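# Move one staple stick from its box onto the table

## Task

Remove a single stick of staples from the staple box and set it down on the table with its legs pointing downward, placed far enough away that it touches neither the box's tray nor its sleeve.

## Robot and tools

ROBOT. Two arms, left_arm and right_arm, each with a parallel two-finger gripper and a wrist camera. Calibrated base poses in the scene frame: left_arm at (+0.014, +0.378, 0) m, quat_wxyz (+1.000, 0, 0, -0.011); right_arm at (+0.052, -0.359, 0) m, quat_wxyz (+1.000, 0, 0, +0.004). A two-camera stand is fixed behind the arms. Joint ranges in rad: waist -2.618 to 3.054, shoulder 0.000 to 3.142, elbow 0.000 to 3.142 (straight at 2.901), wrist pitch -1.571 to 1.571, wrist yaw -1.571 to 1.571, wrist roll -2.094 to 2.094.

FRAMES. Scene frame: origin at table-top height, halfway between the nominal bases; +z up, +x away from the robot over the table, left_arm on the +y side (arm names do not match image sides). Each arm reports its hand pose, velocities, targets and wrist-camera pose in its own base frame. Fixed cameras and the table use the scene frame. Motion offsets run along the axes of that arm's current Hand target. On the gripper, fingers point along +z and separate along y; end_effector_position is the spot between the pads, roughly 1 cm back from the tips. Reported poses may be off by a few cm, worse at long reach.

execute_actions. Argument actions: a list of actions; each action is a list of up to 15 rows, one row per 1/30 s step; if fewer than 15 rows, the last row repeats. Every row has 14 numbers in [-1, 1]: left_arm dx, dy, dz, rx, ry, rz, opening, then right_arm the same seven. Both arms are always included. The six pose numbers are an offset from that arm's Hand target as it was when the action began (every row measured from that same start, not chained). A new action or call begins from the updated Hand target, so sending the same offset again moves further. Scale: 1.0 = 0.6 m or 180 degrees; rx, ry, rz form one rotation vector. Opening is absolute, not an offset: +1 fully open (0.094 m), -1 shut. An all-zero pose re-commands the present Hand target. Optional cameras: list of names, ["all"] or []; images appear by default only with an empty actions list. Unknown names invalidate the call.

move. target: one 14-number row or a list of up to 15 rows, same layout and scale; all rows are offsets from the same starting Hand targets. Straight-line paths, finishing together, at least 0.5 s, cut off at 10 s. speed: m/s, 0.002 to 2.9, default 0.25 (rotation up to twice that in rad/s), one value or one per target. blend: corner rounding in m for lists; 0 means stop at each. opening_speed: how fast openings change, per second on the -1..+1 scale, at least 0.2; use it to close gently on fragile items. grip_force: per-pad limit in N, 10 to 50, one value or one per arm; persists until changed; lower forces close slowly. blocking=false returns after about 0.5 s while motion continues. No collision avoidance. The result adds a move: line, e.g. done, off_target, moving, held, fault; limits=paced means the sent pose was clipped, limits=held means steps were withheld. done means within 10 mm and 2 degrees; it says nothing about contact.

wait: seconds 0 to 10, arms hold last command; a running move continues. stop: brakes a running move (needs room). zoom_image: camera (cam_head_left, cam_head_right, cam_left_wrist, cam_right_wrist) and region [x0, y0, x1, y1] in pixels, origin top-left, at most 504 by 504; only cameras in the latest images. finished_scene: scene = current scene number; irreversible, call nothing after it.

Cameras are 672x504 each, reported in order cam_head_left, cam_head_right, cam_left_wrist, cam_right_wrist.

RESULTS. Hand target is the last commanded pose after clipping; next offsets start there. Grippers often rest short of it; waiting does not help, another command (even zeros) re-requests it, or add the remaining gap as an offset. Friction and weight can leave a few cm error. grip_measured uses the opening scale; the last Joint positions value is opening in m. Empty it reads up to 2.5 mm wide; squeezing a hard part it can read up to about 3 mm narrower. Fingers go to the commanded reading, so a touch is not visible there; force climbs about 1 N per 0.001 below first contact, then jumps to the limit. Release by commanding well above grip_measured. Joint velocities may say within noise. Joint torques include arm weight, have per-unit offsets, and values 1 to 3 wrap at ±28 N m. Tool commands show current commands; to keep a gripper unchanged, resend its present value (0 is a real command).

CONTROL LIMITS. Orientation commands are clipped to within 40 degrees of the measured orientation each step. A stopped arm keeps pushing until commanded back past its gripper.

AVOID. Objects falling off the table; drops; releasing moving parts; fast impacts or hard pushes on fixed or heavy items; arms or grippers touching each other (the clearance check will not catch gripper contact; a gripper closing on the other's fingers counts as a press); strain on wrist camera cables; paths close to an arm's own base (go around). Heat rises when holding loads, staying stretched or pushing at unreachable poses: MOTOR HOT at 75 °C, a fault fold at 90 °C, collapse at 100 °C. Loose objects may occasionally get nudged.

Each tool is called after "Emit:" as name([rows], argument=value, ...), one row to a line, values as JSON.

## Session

Emit:
execute_actions(actions=[])

Emit:
zoom_image(camera="cam_head_left", region=[240, 240, 520, 440])

Scene clock: 0.00 s.
left_arm: end_effector_position=(+0.4019, +0.0299, +0.1104) grip_measured=+1.000 end_effector_quat_wxyz=(+0.602, -0.106, +0.790, +0.056) | right_arm: end_effector_position=(+0.3835, -0.0196, +0.1230) grip_measured=+1.000 end_effector_quat_wxyz=(+0.607, +0.107, +0.779, -0.117)
Joint positions: left_arm=[-0.044 1.559 0.377 0.9 -0.26 -0.115 0.094] | right_arm=[0.162 1.476 0.34 0.867 0.472 0.071 0.094]
Joint velocities: within noise
Joint torques (N m): no reading
Motor temperatures (°C): left_arm=[25 30 39 31 25 25 28] | right_arm=[26 30 32 27 27 26 25]
Heat: left arm: 39 °C; right arm: 32 °C.
Hand target: left_arm +0.4021, +0.0301, +0.1107; +0.601, -0.106, +0.790, +0.057 | right_arm +0.3835, -0.0200, +0.1233; +0.605, +0.107, +0.780, -0.118
Tool commands: left_gripper/opening=+1.0 right_gripper/opening=+1.0

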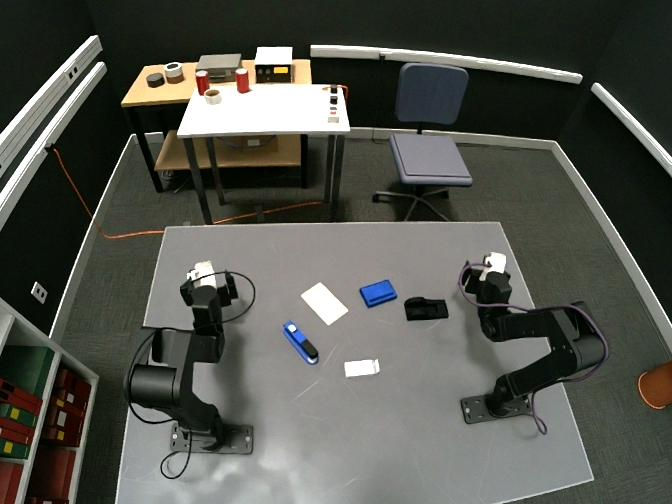

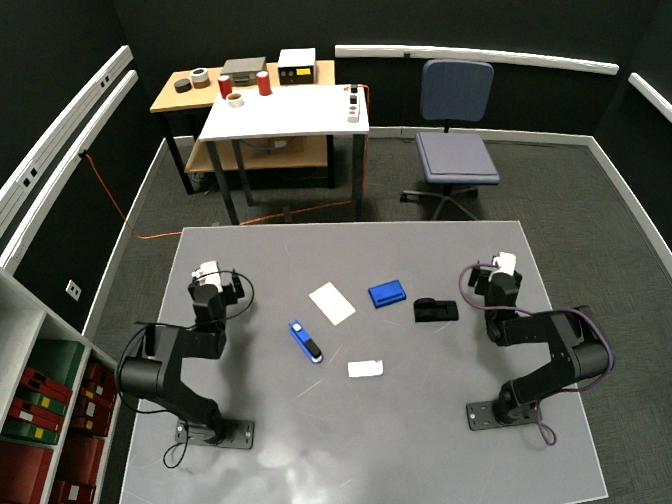

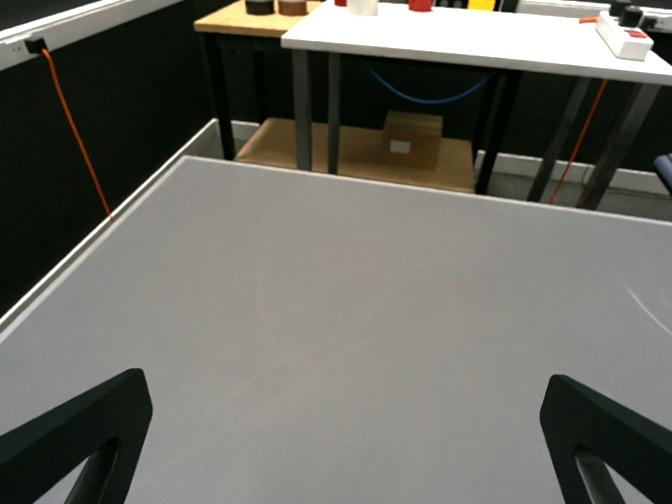

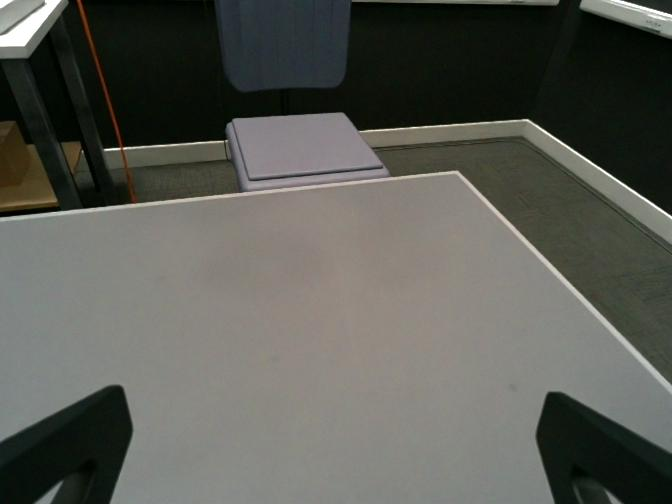

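Scaled by 1.800 from the camera's 672x504 image, which has a finer 960x720 frame.

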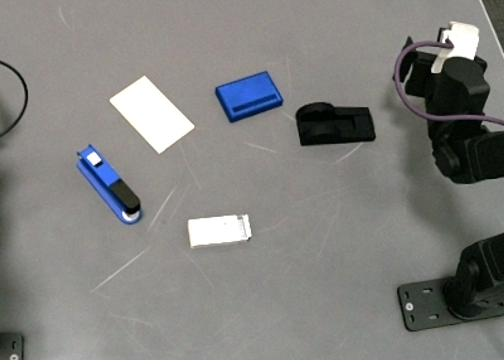

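Emit:
move([
  [-0.08,-0.003,-0.0226,0,0,0,1,0,0,0,0,0,0,1],
  [0.1068,-0.469,-0.494,0.454,0.1695,0.333,1,0,0,0,0,0,0,1],
], blend=[0.03,0], cameras=["all"])

Emit:
zoom_image(camera="cam_head_left", region=[240, 270, 480, 420])

Scene clock: 7.67 s.
left_arm: end_effector_position=(+0.1771, -0.3093, +0.1373) grip_measured=+1.000 end_effector_quat_wxyz=(+0.228, +0.643, +0.704, -0.198) | right_arm: end_effector_position=(+0.3835, -0.0196, +0.1230) grip_measured=+1.000 end_effector_quat_wxyz=(+0.607, +0.107, +0.779, -0.117)
Joint positions: left_arm=[-0.9 1.412 1.036 -0.656 0.308 0.496 0.094] | right_arm=[0.162 1.476 0.34 0.867 0.472 0.071 0.094]
Joint torques (N m): left_arm=[-0.28 -5.12 10.43 0.9 0.4 0.13] | right_arm=[-0.06 -4.78 6.22 2.24 0.1 -0.01]
Heat: left arm: 41 °C; right arm: 33 °C.
Hand target: left_arm +0.1744, -0.3140, +0.1404; +0.220, +0.650, +0.698, -0.206 | right_arm +0.3835, -0.0200, +0.1233; +0.605, +0.107, +0.780, -0.118
Off the commanded pose: left_arm 0.006 m, 2 deg | right_arm 0.000 m, 0 deg.
move: done; blend cut to 0.025 m at target 1

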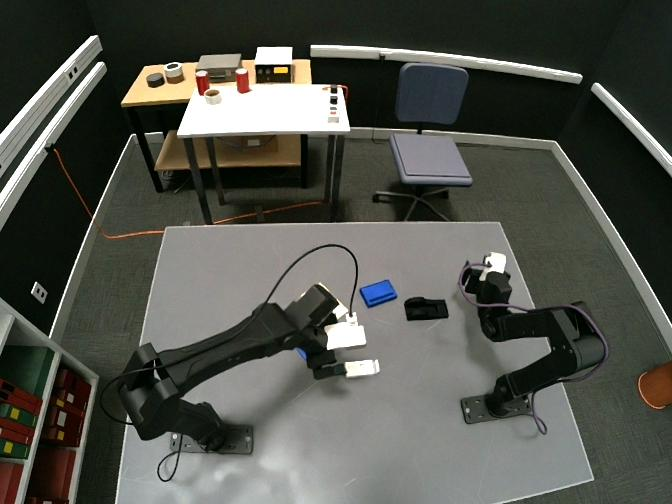

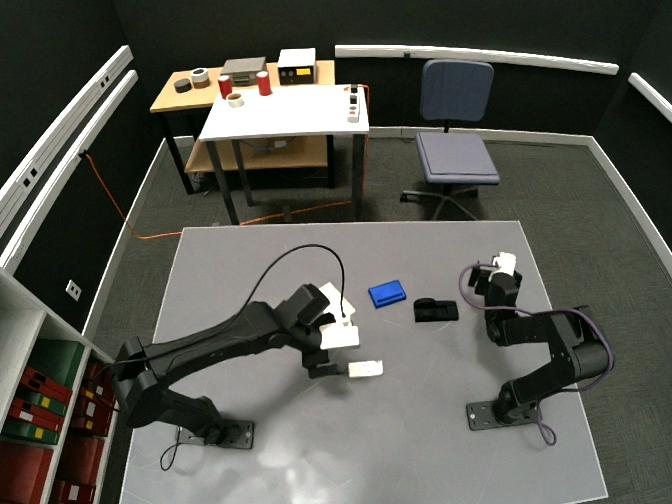

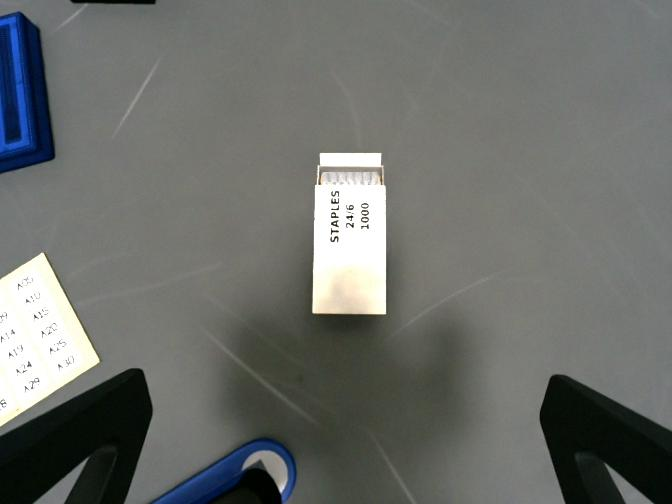

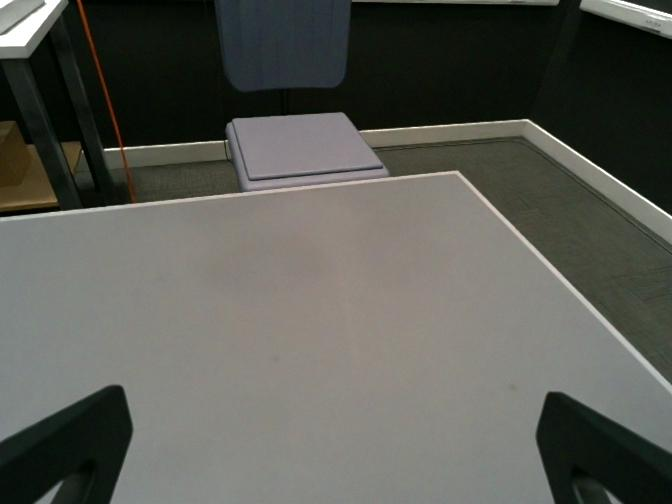

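Scaled by 2.100 from the camera's 672x504 image, which has a finer 960x720 frame.

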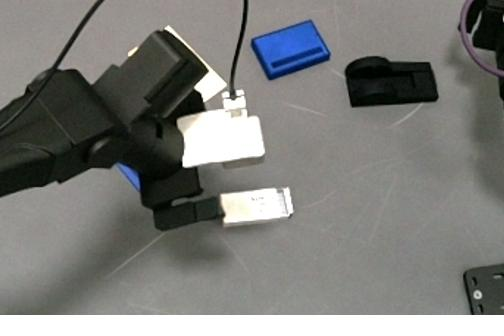

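Emit:
zoom_image(camera="cam_left_wrist", region=[270, 130, 430, 330])

Scaled by 2.520 from the camera's 672x504 image, which has a finer 960x720 frame.

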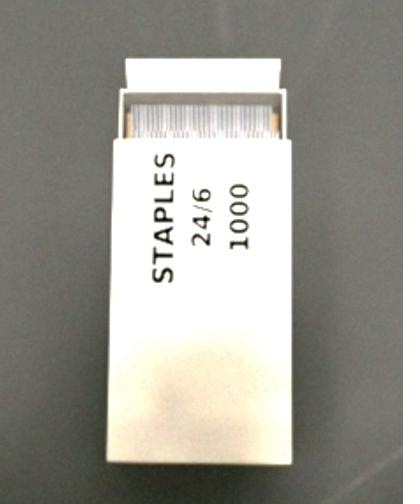

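Emit:
move(target=[0.0342,-0.0053,0.149,0,0,0,0.1,0,0,0,0,0,0,1], speed=0.15, opening_speed=1, grip_force=[15,50], cameras=["cam_left_wrist","cam_head_right"])

Scene clock: 15.87 s.
left_arm: end_effector_position=(+0.1758, -0.3504, +0.0658) grip_measured=+0.102 end_effector_quat_wxyz=(+0.229, +0.651, +0.693, -0.209) | right_arm: end_effector_position=(+0.3835, -0.0196, +0.1230) grip_measured=+1.000 end_effector_quat_wxyz=(+0.607, +0.107, +0.779, -0.117)
Joint positions: left_arm=[-0.973 1.619 0.921 -0.309 0.298 0.449 0.052] | right_arm=[0.162 1.476 0.34 0.867 0.472 0.071 0.094]
Joint torques (N m): left_arm=[-0.59 -7.16 6.16 1.38 0.17 -0.1] | right_arm=[-0.05 -4.79 6.19 2.25 0.1 -0.02]
Heat: left arm: 41 °C; right arm: 34 °C.
Hand target: left_arm +0.1736, -0.3488, +0.0553; +0.220, +0.650, +0.698, -0.206 | right_arm +0.3835, -0.0200, +0.1233; +0.605, +0.107, +0.780, -0.118
Off the commanded pose: left_arm 0.011 m, 1 deg | right_arm 0.000 m, 0 deg.
grip_force (N): 15, 50
move: off_target (left_arm)
Images, in order (width x height): cam_head_right 672x504, cam_left_wrist 672x504.

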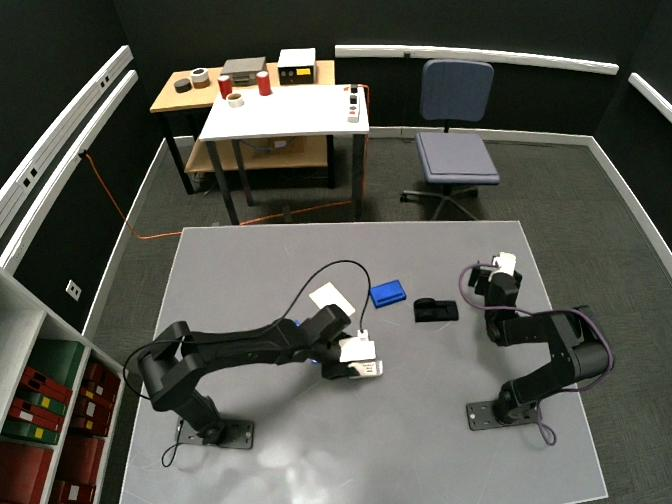

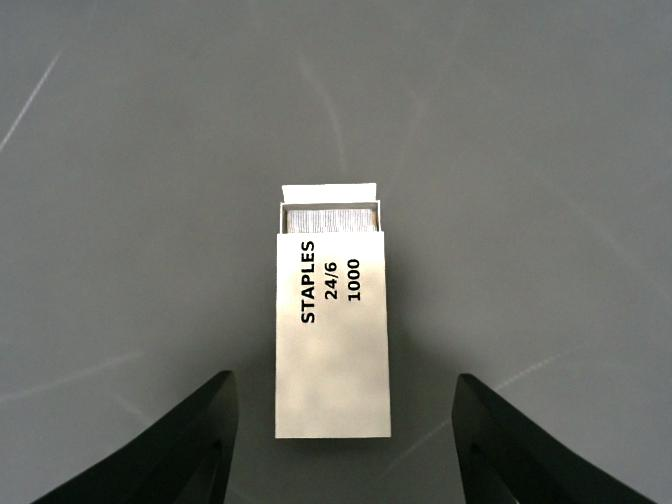

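Emit:
execute_actions(actions=[])

Scene clock: 17.47 s.
left_arm: end_effector_position=(+0.1758, -0.3504, +0.0658) grip_measured=+0.102 end_effector_quat_wxyz=(+0.229, +0.651, +0.693, -0.209) | right_arm: end_effector_position=(+0.3835, -0.0196, +0.1230) grip_measured=+1.000 end_effector_quat_wxyz=(+0.607, +0.107, +0.779, -0.117)
Joint positions: left_arm=[-0.973 1.619 0.921 -0.309 0.298 0.449 0.052] | right_arm=[0.162 1.476 0.34 0.867 0.472 0.071 0.094]
Joint velocities: within noise
Joint torques (N m): left_arm=[-0.36 -6.89 6.05 1.35 0.1 -0.11] | right_arm=[-0.05 -4.78 6.2 2.25 0.1 -0.01]
Motor temperatures (°C): left_arm=[25 30 41 32 25 25 28] | right_arm=[26 31 34 29 27 26 25]
Heat: left arm: 41 °C; right arm: 34 °C.
Hand target: left_arm +0.1736, -0.3488, +0.0553; +0.220, +0.650, +0.698, -0.206 | right_arm +0.3835, -0.0200, +0.1233; +0.605, +0.107, +0.780, -0.118
Tool commands: left_gripper/opening=+0.1 right_gripper/opening=+1.0
Off the commanded pose: left_arm 0.011 m, 1 deg | right_arm 0.000 m, 0 deg.
grip_force (N): 15, 50

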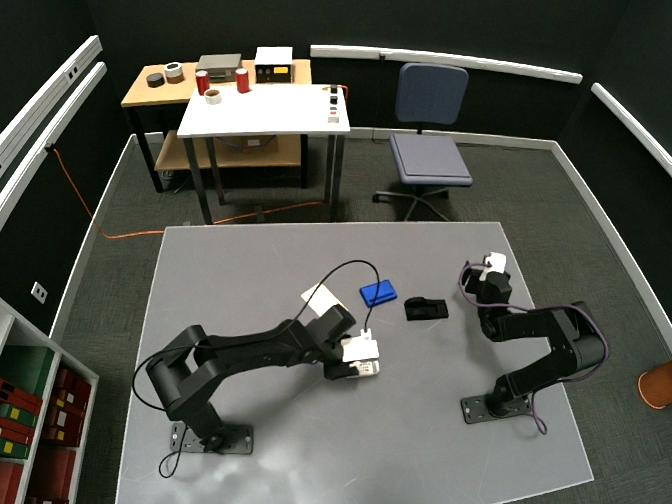

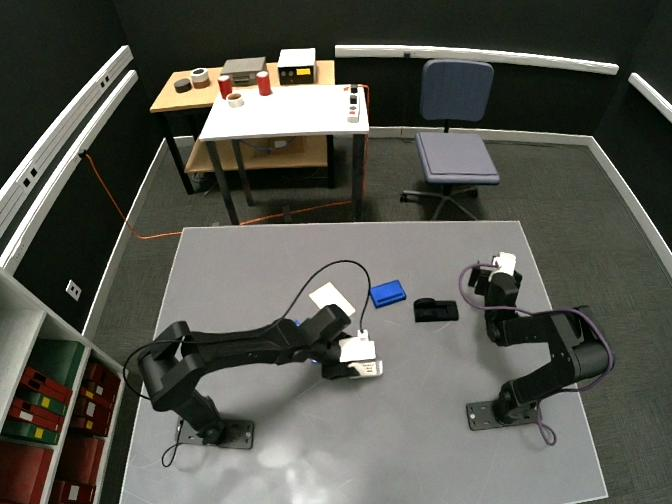

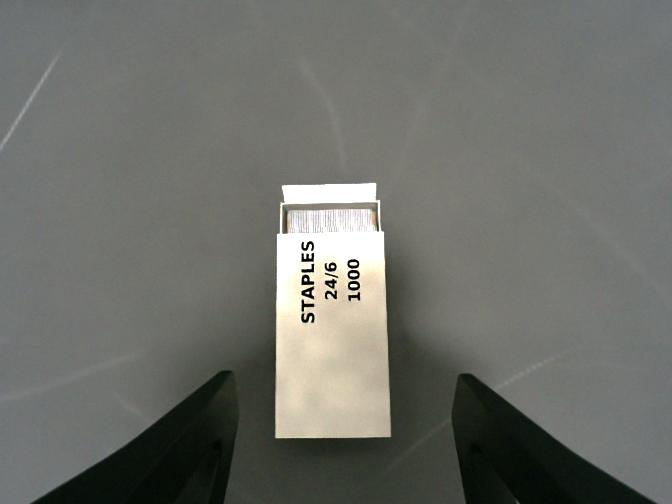

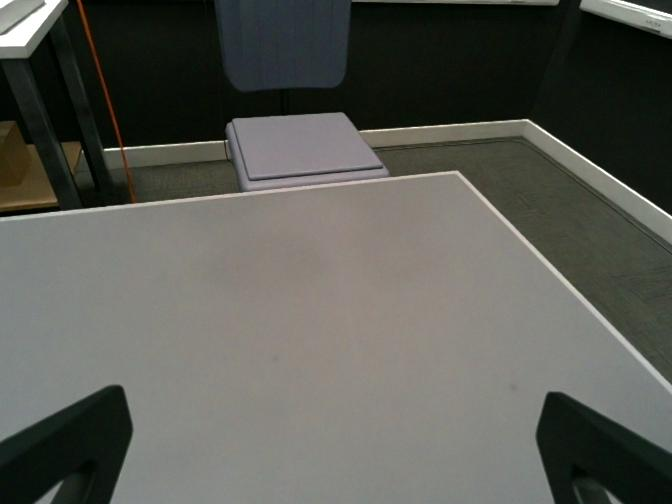

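Emit:
move(target=[0.0235,0.0075,0.0343,0,0,0,0.1,0,0,0,0,0,0,1], speed=0.06, cameras=["cam_left_wrist"])

Scene clock: 20.07 s.
left_arm: end_effector_position=(+0.1777, -0.3531, +0.0424) grip_measured=+0.102 end_effector_quat_wxyz=(+0.230, +0.651, +0.693, -0.209) | right_arm: end_effector_position=(+0.3835, -0.0196, +0.1230) grip_measured=+1.000 end_effector_quat_wxyz=(+0.607, +0.107, +0.779, -0.117)
Joint positions: left_arm=[-0.973 1.677 0.878 -0.206 0.298 0.449 0.052] | right_arm=[0.162 1.476 0.34 0.867 0.472 0.071 0.094]
Joint torques (N m): left_arm=[0.44 -7.13 5.76 1.42 0.12 0.09] | right_arm=[-0.06 -4.78 6.2 2.25 0.1 -0.02]
Heat: left arm: 41 °C; right arm: 34 °C.
Hand target: left_arm +0.1781, -0.3487, +0.0305; +0.220, +0.650, +0.698, -0.206 | right_arm +0.3835, -0.0200, +0.1233; +0.605, +0.107, +0.780, -0.118
Off the commanded pose: left_arm 0.013 m, 1 deg | right_arm 0.000 m, 0 deg.
grip_force (N): 15, 50
move: off_target (left_arm)
Images, in order (width x height): cam_left_wrist 672x504.

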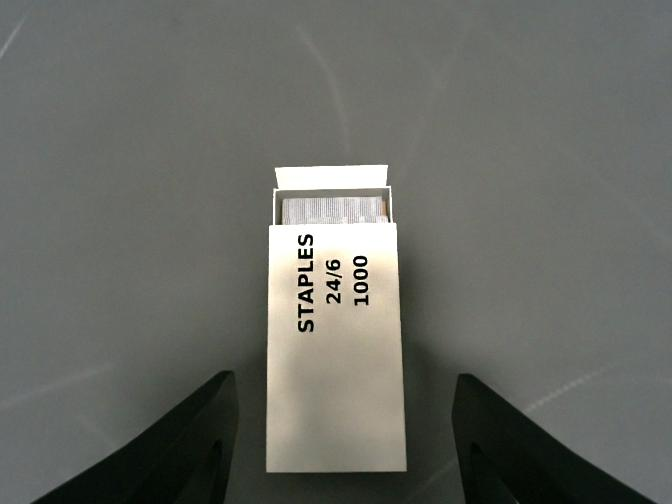

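Emit:
move(target=[0.0213,0.0083,0.0217,0,0,0,0.1,0,0,0,0,0,0,1], speed=0.05, cameras=["cam_left_wrist"])

Scene clock: 21.43 s.
left_arm: end_effector_position=(+0.1851, -0.3495, +0.0244) grip_measured=+0.102 end_effector_quat_wxyz=(+0.231, +0.647, +0.697, -0.205) | right_arm: end_effector_position=(+0.3835, -0.0196, +0.1230) grip_measured=+1.000 end_effector_quat_wxyz=(+0.607, +0.107, +0.779, -0.117)
Joint positions: left_arm=[-0.952 1.722 0.847 -0.133 0.298 0.458 0.052] | right_arm=[0.162 1.476 0.34 0.867 0.472 0.071 0.094]
Joint torques (N m): left_arm=[0.53 -7.06 5.46 1.4 0.27 0.13] | right_arm=[-0.06 -4.79 6.23 2.25 0.1 -0.01]
Heat: left arm: 41 °C; right arm: 34 °C.
Hand target: left_arm +0.1830, -0.3454, +0.0125; +0.220, +0.650, +0.698, -0.206 | right_arm +0.3835, -0.0200, +0.1233; +0.605, +0.107, +0.780, -0.118
Off the commanded pose: left_arm 0.013 m, 1 deg | right_arm 0.000 m, 0 deg.
grip_force (N): 15, 50
move: off_target (left_arm)
Images, in order (width x height): cam_left_wrist 672x504.

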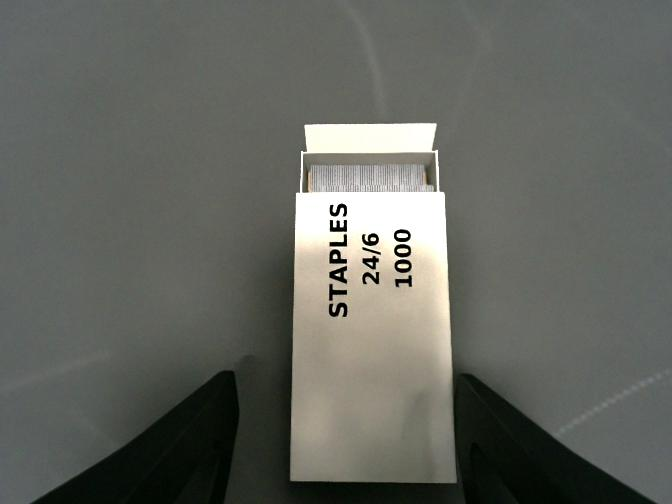

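Emit:
move(target=[0.0038,-0.0075,0.0055,0,0,0,0.1,0,0,0,0,0,0,1], speed=0.05, cameras=["cam_left_wrist"])

Scene clock: 22.63 s.
left_arm: end_effector_position=(+0.1844, -0.3486, +0.0219) grip_measured=+0.102 end_effector_quat_wxyz=(+0.234, +0.647, +0.696, -0.206) | right_arm: end_effector_position=(+0.3835, -0.0196, +0.1230) grip_measured=+1.000 end_effector_quat_wxyz=(+0.607, +0.107, +0.779, -0.117)
Joint positions: left_arm=[-0.952 1.722 0.83 -0.109 0.298 0.458 0.052] | right_arm=[0.162 1.476 0.34 0.867 0.472 0.071 0.094]
Joint torques (N m): left_arm=[-0.57 -6.87 5.09 1.39 0.24 -0.02] | right_arm=[-0.05 -4.78 6.2 2.25 0.1 -0.01]
Heat: left arm: 41 °C; right arm: 34 °C.
Hand target: left_arm +0.1785, -0.3457, +0.0084; +0.220, +0.650, +0.698, -0.206 | right_arm +0.3835, -0.0200, +0.1233; +0.605, +0.107, +0.780, -0.118
Off the commanded pose: left_arm 0.015 m, 2 deg | right_arm 0.000 m, 0 deg.
grip_force (N): 15, 50
move: off_target (left_arm)
Images, in order (width x height): cam_left_wrist 672x504.

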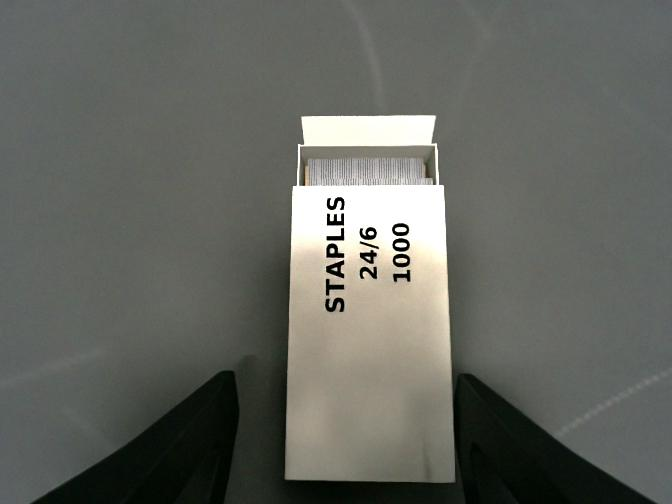

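Emit:
move(target=[0.0058,-0.004,0.0082,0,0,0,0.1,0,0,0,0,0,0,1], speed=0.05, cameras=["cam_left_wrist"])

Emit:
move(target=[0,0,0,0,0,0,-0.165,0,0,0,0,0,0,1], opening_speed=0.25, cameras=["cam_left_wrist"])

Scene clock: 23.97 s.
left_arm: end_effector_position=(+0.1812, -0.3490, +0.0153) grip_measured=+0.102 end_effector_quat_wxyz=(+0.233, +0.649, +0.694, -0.207) | right_arm: end_effector_position=(+0.3835, -0.0196, +0.1230) grip_measured=+1.000 end_effector_quat_wxyz=(+0.607, +0.107, +0.779, -0.117)
Joint positions: left_arm=[-0.96 1.737 0.813 -0.079 0.298 0.458 0.052] | right_arm=[0.162 1.476 0.34 0.867 0.472 0.071 0.094]
Joint torques (N m): left_arm=[-0.53 -6.91 5.03 1.33 0.2 -0.03] | right_arm=[-0.06 -4.78 6.2 2.25 0.11 -0.02]
Heat: left arm: 41 °C; right arm: 34 °C.
Hand target: left_arm +0.1760, -0.3459, +0.0024; +0.220, +0.650, +0.698, -0.206 | right_arm +0.3835, -0.0200, +0.1233; +0.605, +0.107, +0.780, -0.118
Off the commanded pose: left_arm 0.014 m, 2 deg | right_arm 0.000 m, 0 deg.
grip_force (N): 15, 50
move: off_target (left_arm)
Images, in order (width x height): cam_left_wrist 672x504.

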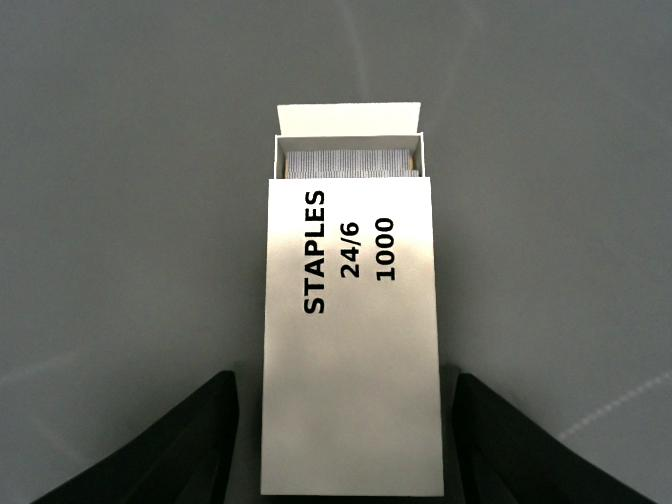

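Scene clock: 25.60 s.
left_arm: end_effector_position=(+0.1813, -0.3491, +0.0154) grip_measured=-0.163 end_effector_quat_wxyz=(+0.234, +0.649, +0.694, -0.207) | right_arm: end_effector_position=(+0.3835, -0.0196, +0.1230) grip_measured=+1.000 end_effector_quat_wxyz=(+0.607, +0.107, +0.779, -0.117)
Joint positions: left_arm=[-0.96 1.737 0.813 -0.078 0.298 0.458 0.039] | right_arm=[0.162 1.476 0.34 0.867 0.472 0.071 0.094]
Joint torques (N m): left_arm=[-0.5 -7.12 5.08 1.39 0.15 -0.06] | right_arm=[-0.05 -4.78 6.23 2.25 0.1 -0.02]
Heat: left arm: 41 °C; right arm: 34 °C.
Hand target: left_arm +0.1760, -0.3459, +0.0024; +0.220, +0.650, +0.698, -0.206 | right_arm +0.3835, -0.0200, +0.1233; +0.605, +0.107, +0.780, -0.118
Off the commanded pose: left_arm 0.014 m, 2 deg | right_arm 0.000 m, 0 deg.
grip_force (N): 15, 50
move: off_target (left_arm)
Images, in order (width x height): cam_left_wrist 672x504.

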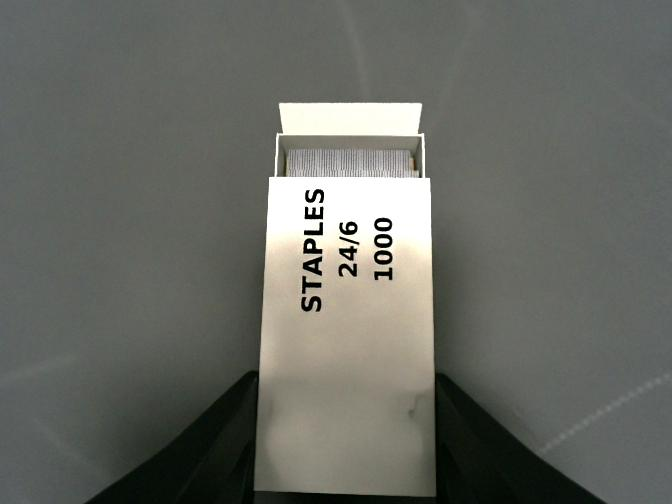

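Emit:
move([
  [0,0,0,0,0,0,-0.22,0,0,0,0,0,0,1],
  [-0.0287,0,-0.041,0,0,0,-0.22,0,0,0,0,0,0,1],
], speed=0.05, cameras=["cam_left_wrist"])

Scene clock: 28.17 s.
left_arm: end_effector_position=(+0.1756, -0.3410, +0.0174) grip_measured=-0.198 end_effector_quat_wxyz=(+0.211, +0.651, +0.701, -0.202) | right_arm: end_effector_position=(+0.3835, -0.0196, +0.1230) grip_measured=+1.000 end_effector_quat_wxyz=(+0.607, +0.107, +0.779, -0.117)
Joint positions: left_arm=[-0.96 1.715 0.828 -0.162 0.298 0.458 0.038] | right_arm=[0.162 1.476 0.34 0.867 0.472 0.071 0.094]
Joint torques (N m): left_arm=[-0.32 -11.93 8.54 0.82 0.21 -0.13] | right_arm=[-0.05 -4.78 6.22 2.25 0.1 -0.01]
Heat: left arm: 41 °C; right arm: 34 °C.
Hand target: left_arm +0.1760, -0.3459, +0.0325; +0.220, +0.650, +0.698, -0.206 | right_arm +0.3835, -0.0200, +0.1233; +0.605, +0.107, +0.780, -0.118
Off the commanded pose: left_arm 0.016 m, 1 deg | right_arm 0.000 m, 0 deg.
grip_force (N): 15, 50
move: off_target (left_arm)
Images, in order (width x height): cam_left_wrist 672x504.

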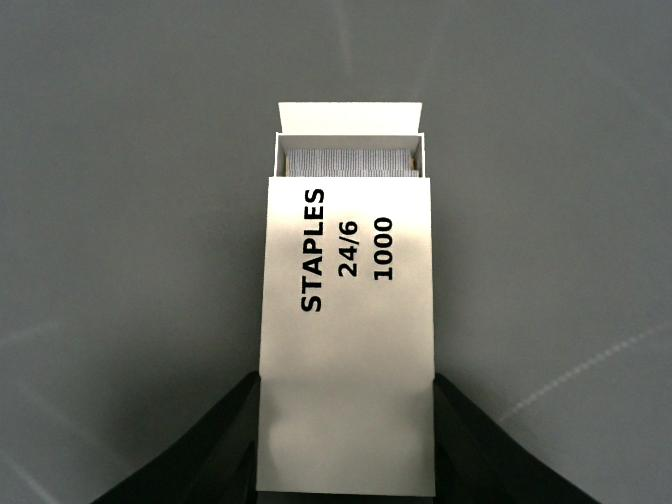

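Emit:
move([
  [-0.0167,0,-0.0239,0,0,0,-0.22,0,0,0,0,0,0,1],
  [-0.0387,-0.072,-0.0085,-0.2747,-0.0008,-0.3913,-0.22,0,0,0,0,0,0,1],
], speed=[0.05,0.15], blend=[0.01,0], cameras=["cam_left_wrist","cam_head_left"])

Scene clock: 34.63 s.
left_arm: end_effector_position=(+0.1313, -0.3640, +0.0519) grip_measured=-0.198 end_effector_quat_wxyz=(+0.287, -0.002, +0.958, -0.015) | right_arm: end_effector_position=(+0.3835, -0.0196, +0.1230) grip_measured=+1.000 end_effector_quat_wxyz=(+0.607, +0.107, +0.779, -0.117)
Joint positions: left_arm=[-1.485 1.956 1.347 -0.873 -0.578 -1.462 0.038] | right_arm=[0.162 1.476 0.34 0.867 0.472 0.071 0.094]
Joint torques (N m): left_arm=[-0.35 -9.21 8.9 0.04 -0.64 -0.09] | right_arm=[-0.05 -4.79 6.22 2.25 0.11 -0.02]
Heat: left arm: 41 °C; right arm: 35 °C.
Hand target: left_arm +0.1340, -0.3649, +0.0500; +0.302, -0.001, +0.953, +0.000 | right_arm +0.3835, -0.0200, +0.1233; +0.605, +0.107, +0.780, -0.118
Off the commanded pose: left_arm 0.003 m, 2 deg | right_arm 0.000 m, 0 deg.
grip_force (N): 15, 50
move: done; blend cut to 0.0089 m at target 1
Images, in order (width x height): cam_head_left 672x504, cam_left_wrist 672x504.

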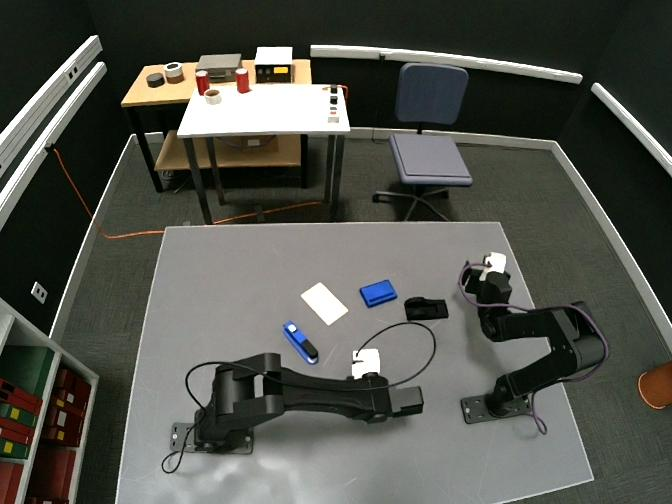

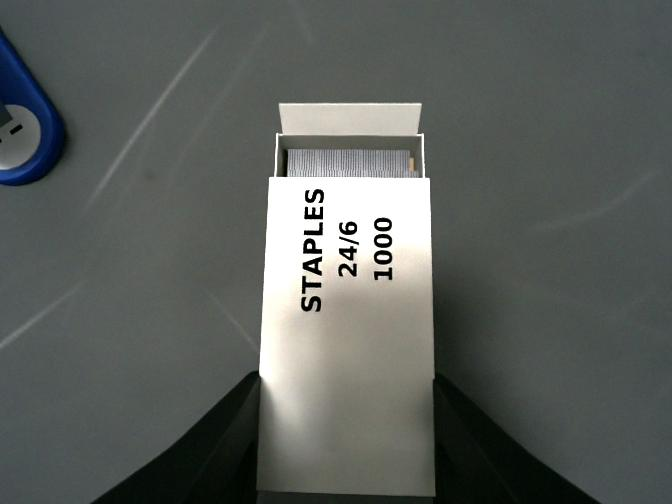

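Emit:
move(target=[0.0287,0,0.041,0,0,0,-0.22,0,0,0,0,0,0,1], speed=0.06)

Scene clock: 36.10 s.
left_arm: end_effector_position=(+0.1318, -0.3693, +0.0311) grip_measured=-0.198 end_effector_quat_wxyz=(+0.288, -0.003, +0.958, -0.014) | right_arm: end_effector_position=(+0.3835, -0.0196, +0.1230) grip_measured=+1.000 end_effector_quat_wxyz=(+0.607, +0.107, +0.779, -0.117)
Joint positions: left_arm=[-1.485 2.006 1.33 -0.807 -0.579 -1.464 0.038] | right_arm=[0.162 1.476 0.34 0.867 0.472 0.071 0.094]
Joint torques (N m): left_arm=[-0.31 -9.47 5.33 0.47 -0.63 -0.05] | right_arm=[-0.05 -4.78 6.2 2.25 0.11 -0.02]
Heat: left arm: 41 °C; right arm: 35 °C.
Hand target: left_arm +0.1341, -0.3650, +0.0199; +0.302, -0.001, +0.953, +0.000 | right_arm +0.3835, -0.0200, +0.1233; +0.605, +0.107, +0.780, -0.118
Off the commanded pose: left_arm 0.012 m, 2 deg | right_arm 0.000 m, 0 deg.
grip_force (N): 15, 50
move: off_target (left_arm)

Emit:
move(target=[0.0125,0,0.0177,-0.0078,0,0.0053,-0.22,0,0,0,0,0,0,1], speed=0.05)

Emit:
move(target=[0.0048,0,0.0068,0,0,0,-0.22,0,0,0,0,0,0,1], speed=0.05, cameras=["cam_left_wrist"])

Scene clock: 44.80 s.
left_arm: end_effector_position=(+0.1326, -0.3664, +0.0181) grip_measured=-0.198 end_effector_quat_wxyz=(+0.291, +0.003, +0.957, +0.003) | right_arm: end_effector_position=(+0.3835, -0.0196, +0.1230) grip_measured=+1.000 end_effector_quat_wxyz=(+0.607, +0.107, +0.779, -0.117)
Joint positions: left_arm=[-1.486 2.046 1.33 -0.803 -0.588 -1.465 0.038] | right_arm=[0.162 1.476 0.34 0.867 0.472 0.071 0.094]
Joint torques (N m): left_arm=[-0.39 -9.32 6.05 0.38 -0.59 -0.13] | right_arm=[-0.06 -4.78 6.22 2.25 0.11 -0.02]
Heat: left arm: 41 °C; right arm: 35 °C.
Hand target: left_arm +0.1340, -0.3650, +0.0070; +0.302, +0.003, +0.953, +0.014 | right_arm +0.3835, -0.0200, +0.1233; +0.605, +0.107, +0.780, -0.118
Off the commanded pose: left_arm 0.011 m, 2 deg | right_arm 0.000 m, 0 deg.
grip_force (N): 15, 50
move: off_target (left_arm)

Scene clock: 45.57 s.
left_arm: end_effector_position=(+0.1340, -0.3685, +0.0172) grip_measured=-0.198 end_effector_quat_wxyz=(+0.295, +0.001, +0.955, +0.000) | right_arm: end_effector_position=(+0.3835, -0.0196, +0.1230) grip_measured=+1.000 end_effector_quat_wxyz=(+0.607, +0.107, +0.779, -0.117)
Joint positions: left_arm=[-1.486 2.051 1.33 -0.791 -0.597 -1.465 0.038] | right_arm=[0.162 1.476 0.34 0.867 0.472 0.071 0.094]
Joint torques (N m): left_arm=[-0.39 -9.17 5.45 0.47 -0.51 -0.17] | right_arm=[-0.05 -4.78 6.2 2.25 0.1 -0.01]
Heat: left arm: 41 °C; right arm: 35 °C.
Hand target: left_arm +0.1340, -0.3648, +0.0019; +0.302, +0.003, +0.953, +0.014 | right_arm +0.3835, -0.0200, +0.1233; +0.605, +0.107, +0.780, -0.118
Off the commanded pose: left_arm 0.016 m, 2 deg | right_arm 0.000 m, 0 deg.
grip_force (N): 15, 50
move: off_target (left_arm)
Images, in order (width x height): cam_left_wrist 672x504.

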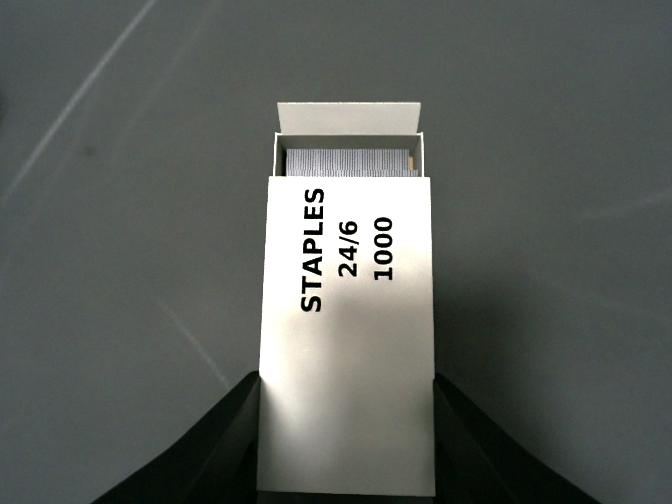

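Emit:
move([
  [0.0048,0,0.0068,0,0,0,-0.22,0,0,0,0,0,0,1],
  [0.0048,0,0.0068,0,0,0,-0.165,0,0,0,0,0,0,1],
], speed=0.05, cameras=["cam_left_wrist","cam_head_left","cam_head_right"])

Scene clock: 47.07 s.
left_arm: end_effector_position=(+0.1354, -0.3715, +0.0134) grip_measured=-0.167 end_effector_quat_wxyz=(+0.300, +0.000, +0.954, -0.003) | right_arm: end_effector_position=(+0.3835, -0.0196, +0.1230) grip_measured=+1.000 end_effector_quat_wxyz=(+0.607, +0.107, +0.779, -0.117)
Joint positions: left_arm=[-1.487 2.065 1.33 -0.77 -0.607 -1.466 0.039] | right_arm=[0.162 1.476 0.34 0.867 0.472 0.071 0.094]
Joint torques (N m): left_arm=[-0.27 -9.7 4.57 0.39 -0.44 -0.12] | right_arm=[-0.05 -4.78 6.23 2.25 0.11 -0.02]
Heat: left arm: 41 °C; right arm: 35 °C.
Hand target: left_arm +0.1340, -0.3647, -0.0031; +0.302, +0.003, +0.953, +0.014 | right_arm +0.3835, -0.0200, +0.1233; +0.605, +0.107, +0.780, -0.118
Off the commanded pose: left_arm 0.018 m, 2 deg | right_arm 0.000 m, 0 deg.
grip_force (N): 15, 50
move: off_target (left_arm); target 2's new opening was sent with left_arm's hand 0.020 m and 2 deg from that target
Images, in order (width x height): cam_head_left 672x504, cam_head_right 672x504, cam_left_wrist 672x504.

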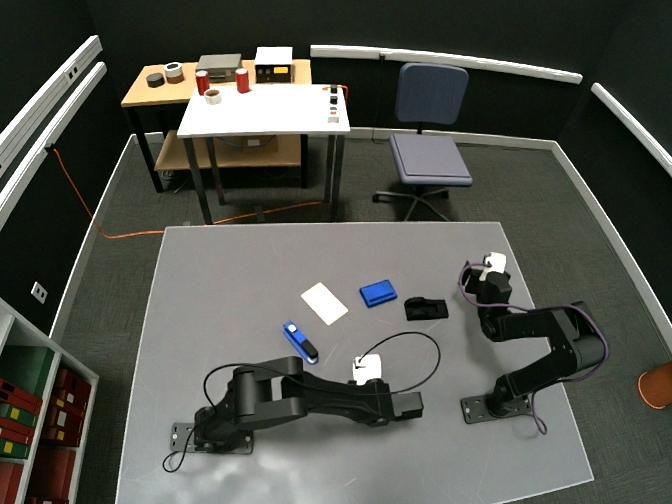

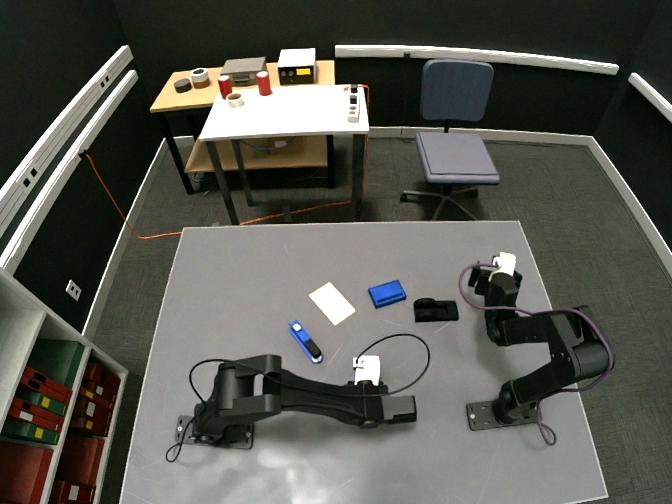

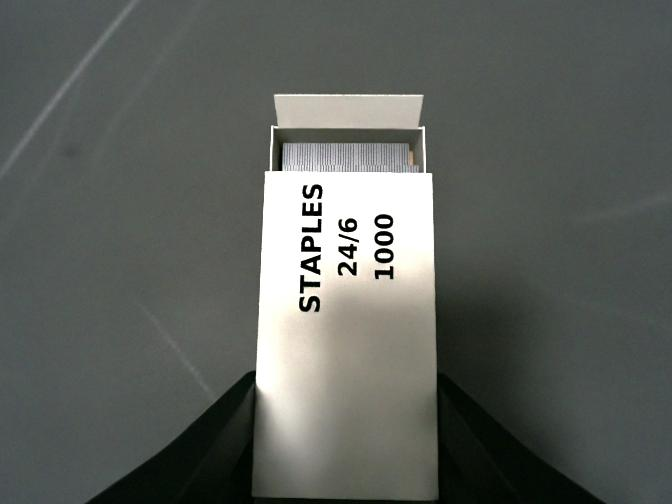

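Emit:
move(target=[0,0,0,0,0,0,-0.165,0.096,0.4835,-0.5447,-0.067,0.4998,-0.0757,0.15], speed=0.2, cameras=["all"])

Scene clock: 53.27 s.
left_arm: end_effector_position=(+0.1354, -0.3715, +0.0134) grip_measured=-0.167 end_effector_quat_wxyz=(+0.300, +0.000, +0.954, -0.003) | right_arm: end_effector_position=(+0.1594, +0.3561, +0.1365) grip_measured=+0.152 end_effector_quat_wxyz=(-0.114, +0.013, +0.993, +0.028)
Joint positions: left_arm=[-1.487 2.065 1.33 -0.77 -0.607 -1.466 0.039] | right_arm=[1.044 2.104 2.007 -1.538 -0.226 1.063 0.054]
Joint torques (N m): left_arm=[-0.38 -9.58 4.66 0.46 -0.38 -0.12] | right_arm=[0.21 -7.94 8.94 0.01 -0.18 0.12]
Heat: left arm: 41 °C; right arm: 35 °C.
Hand target: left_arm +0.1340, -0.3647, -0.0031; +0.302, +0.003, +0.953, +0.014 | right_arm +0.1590, +0.3592, +0.1299; -0.130, +0.017, +0.991, +0.002
Off the commanded pose: left_arm 0.018 m, 2 deg | right_arm 0.007 m, 4 deg.
joint sent to its limit (right arm) — joint 4 (wrist pitch), lower limit. The joint targets still meet the commanded pose.
grip_force (N): 15, 50
move: off_target (left_arm, right_arm)

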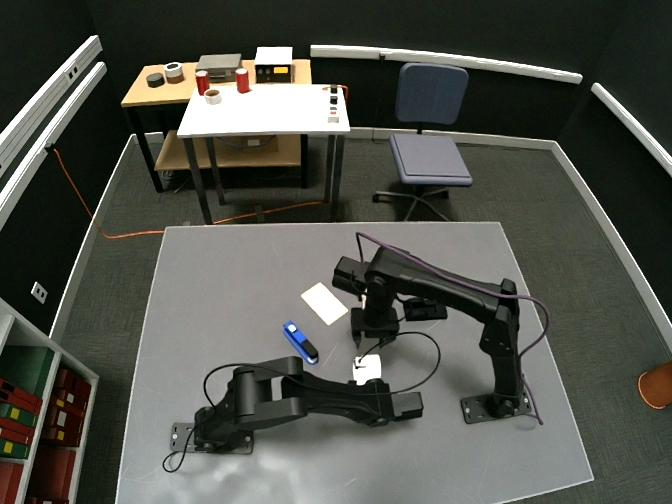

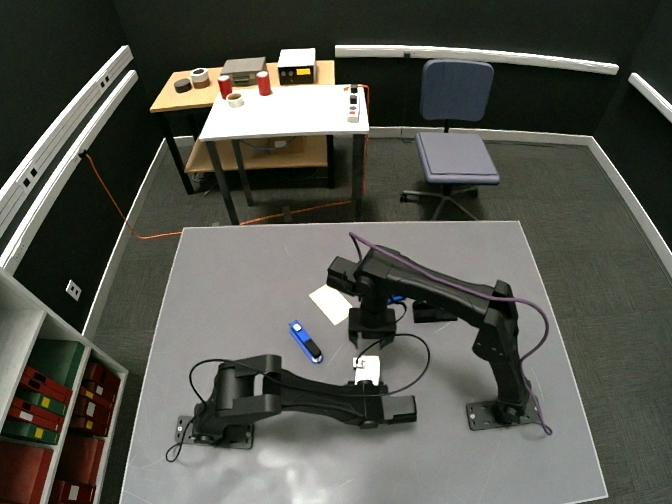

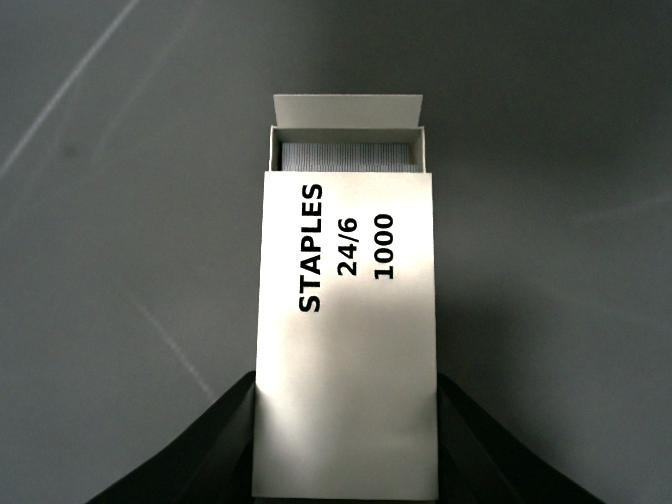

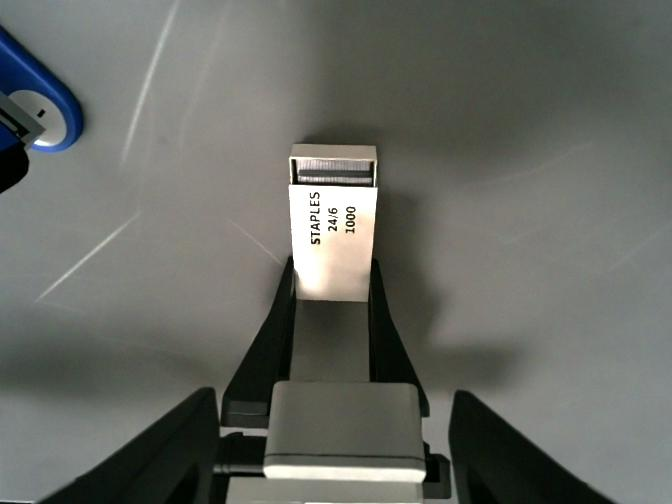

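Emit:
zoom_image(camera="cam_head_left", region=[300, 230, 480, 430])

Emit:
zoom_image(camera="cam_right_wrist", region=[200, 250, 504, 504])

Scaled by 2.520 from the camera's 672x504 image, which has a finer 960x720 frame.

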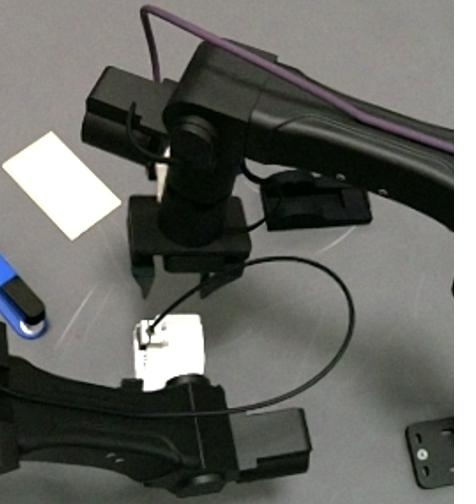

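Scaled by 1.658 from the camera's 672x504 image, which has a finer 960x720 frame.

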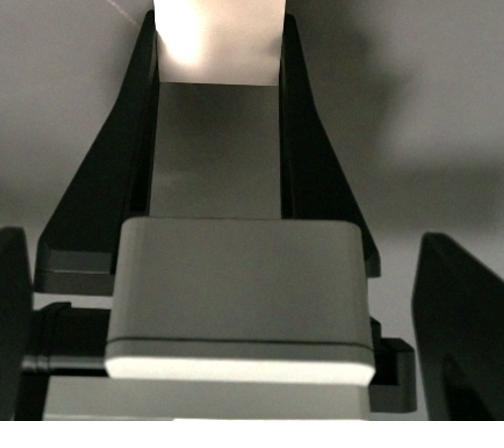

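Emit:
move(target=[0,0,0,0,0,0,-0.165,-0.0367,0.0067,0.1368,0,0,0,0.15], speed=0.08, cameras=["all"])

Scene clock: 57.10 s.
left_arm: end_effector_position=(+0.1354, -0.3715, +0.0134) grip_measured=-0.167 end_effector_quat_wxyz=(+0.300, +0.000, +0.954, -0.003) | right_arm: end_effector_position=(+0.1643, +0.3649, +0.0624) grip_measured=+0.152 end_effector_quat_wxyz=(-0.119, +0.014, +0.993, +0.020)
Joint positions: left_arm=[-1.487 2.065 1.33 -0.77 -0.607 -1.466 0.039] | right_arm=[1.044 2.166 1.807 -1.295 -0.227 1.063 0.054]
Joint torques (N m): left_arm=[-0.27 -9.72 4.81 0.43 -0.4 -0.11] | right_arm=[0.65 -8.47 5.04 0.24 -0.17 0.09]
Heat: left arm: 40 °C; right arm: 35 °C.
Hand target: left_arm +0.1340, -0.3647, -0.0031; +0.302, +0.003, +0.953, +0.014 | right_arm +0.1592, +0.3633, +0.0450; -0.130, +0.017, +0.991, +0.002
Off the commanded pose: left_arm 0.018 m, 2 deg | right_arm 0.018 m, 2 deg.
grip_force (N): 15, 50
move: off_target (left_arm, right_arm)

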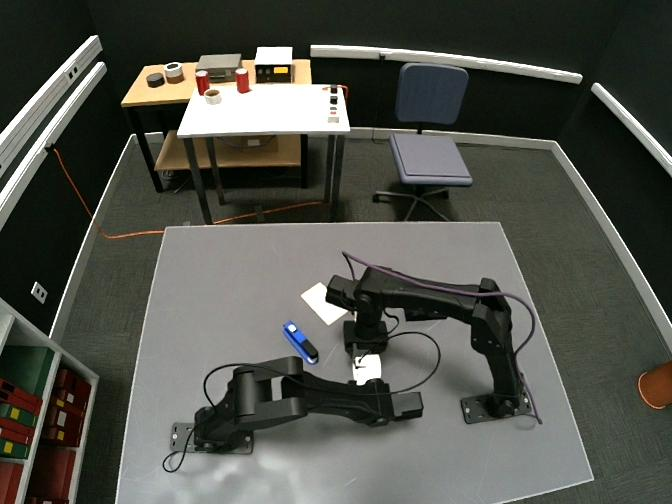

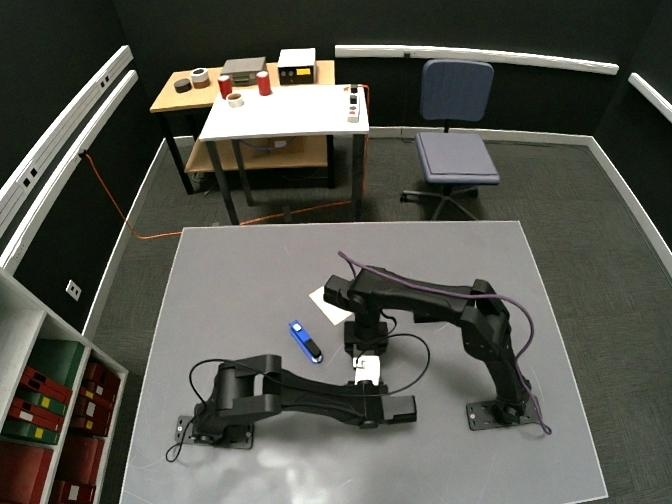

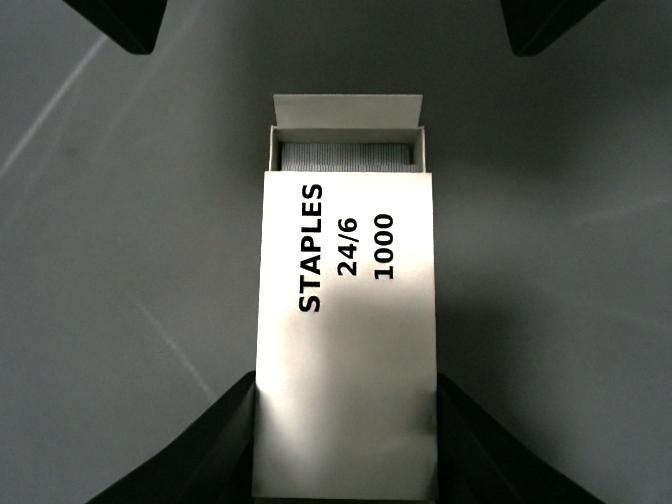

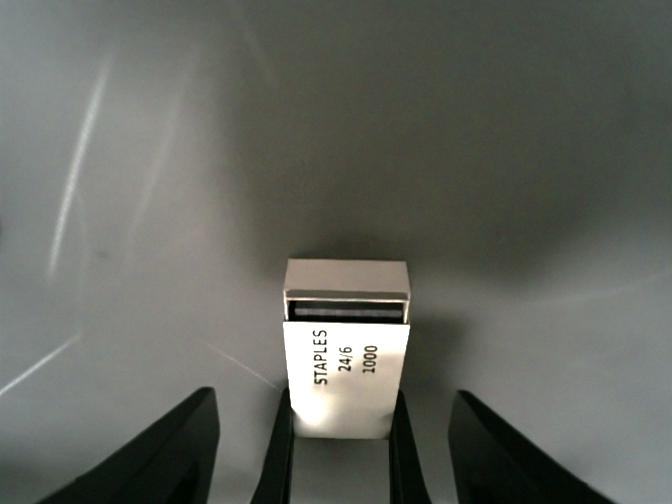

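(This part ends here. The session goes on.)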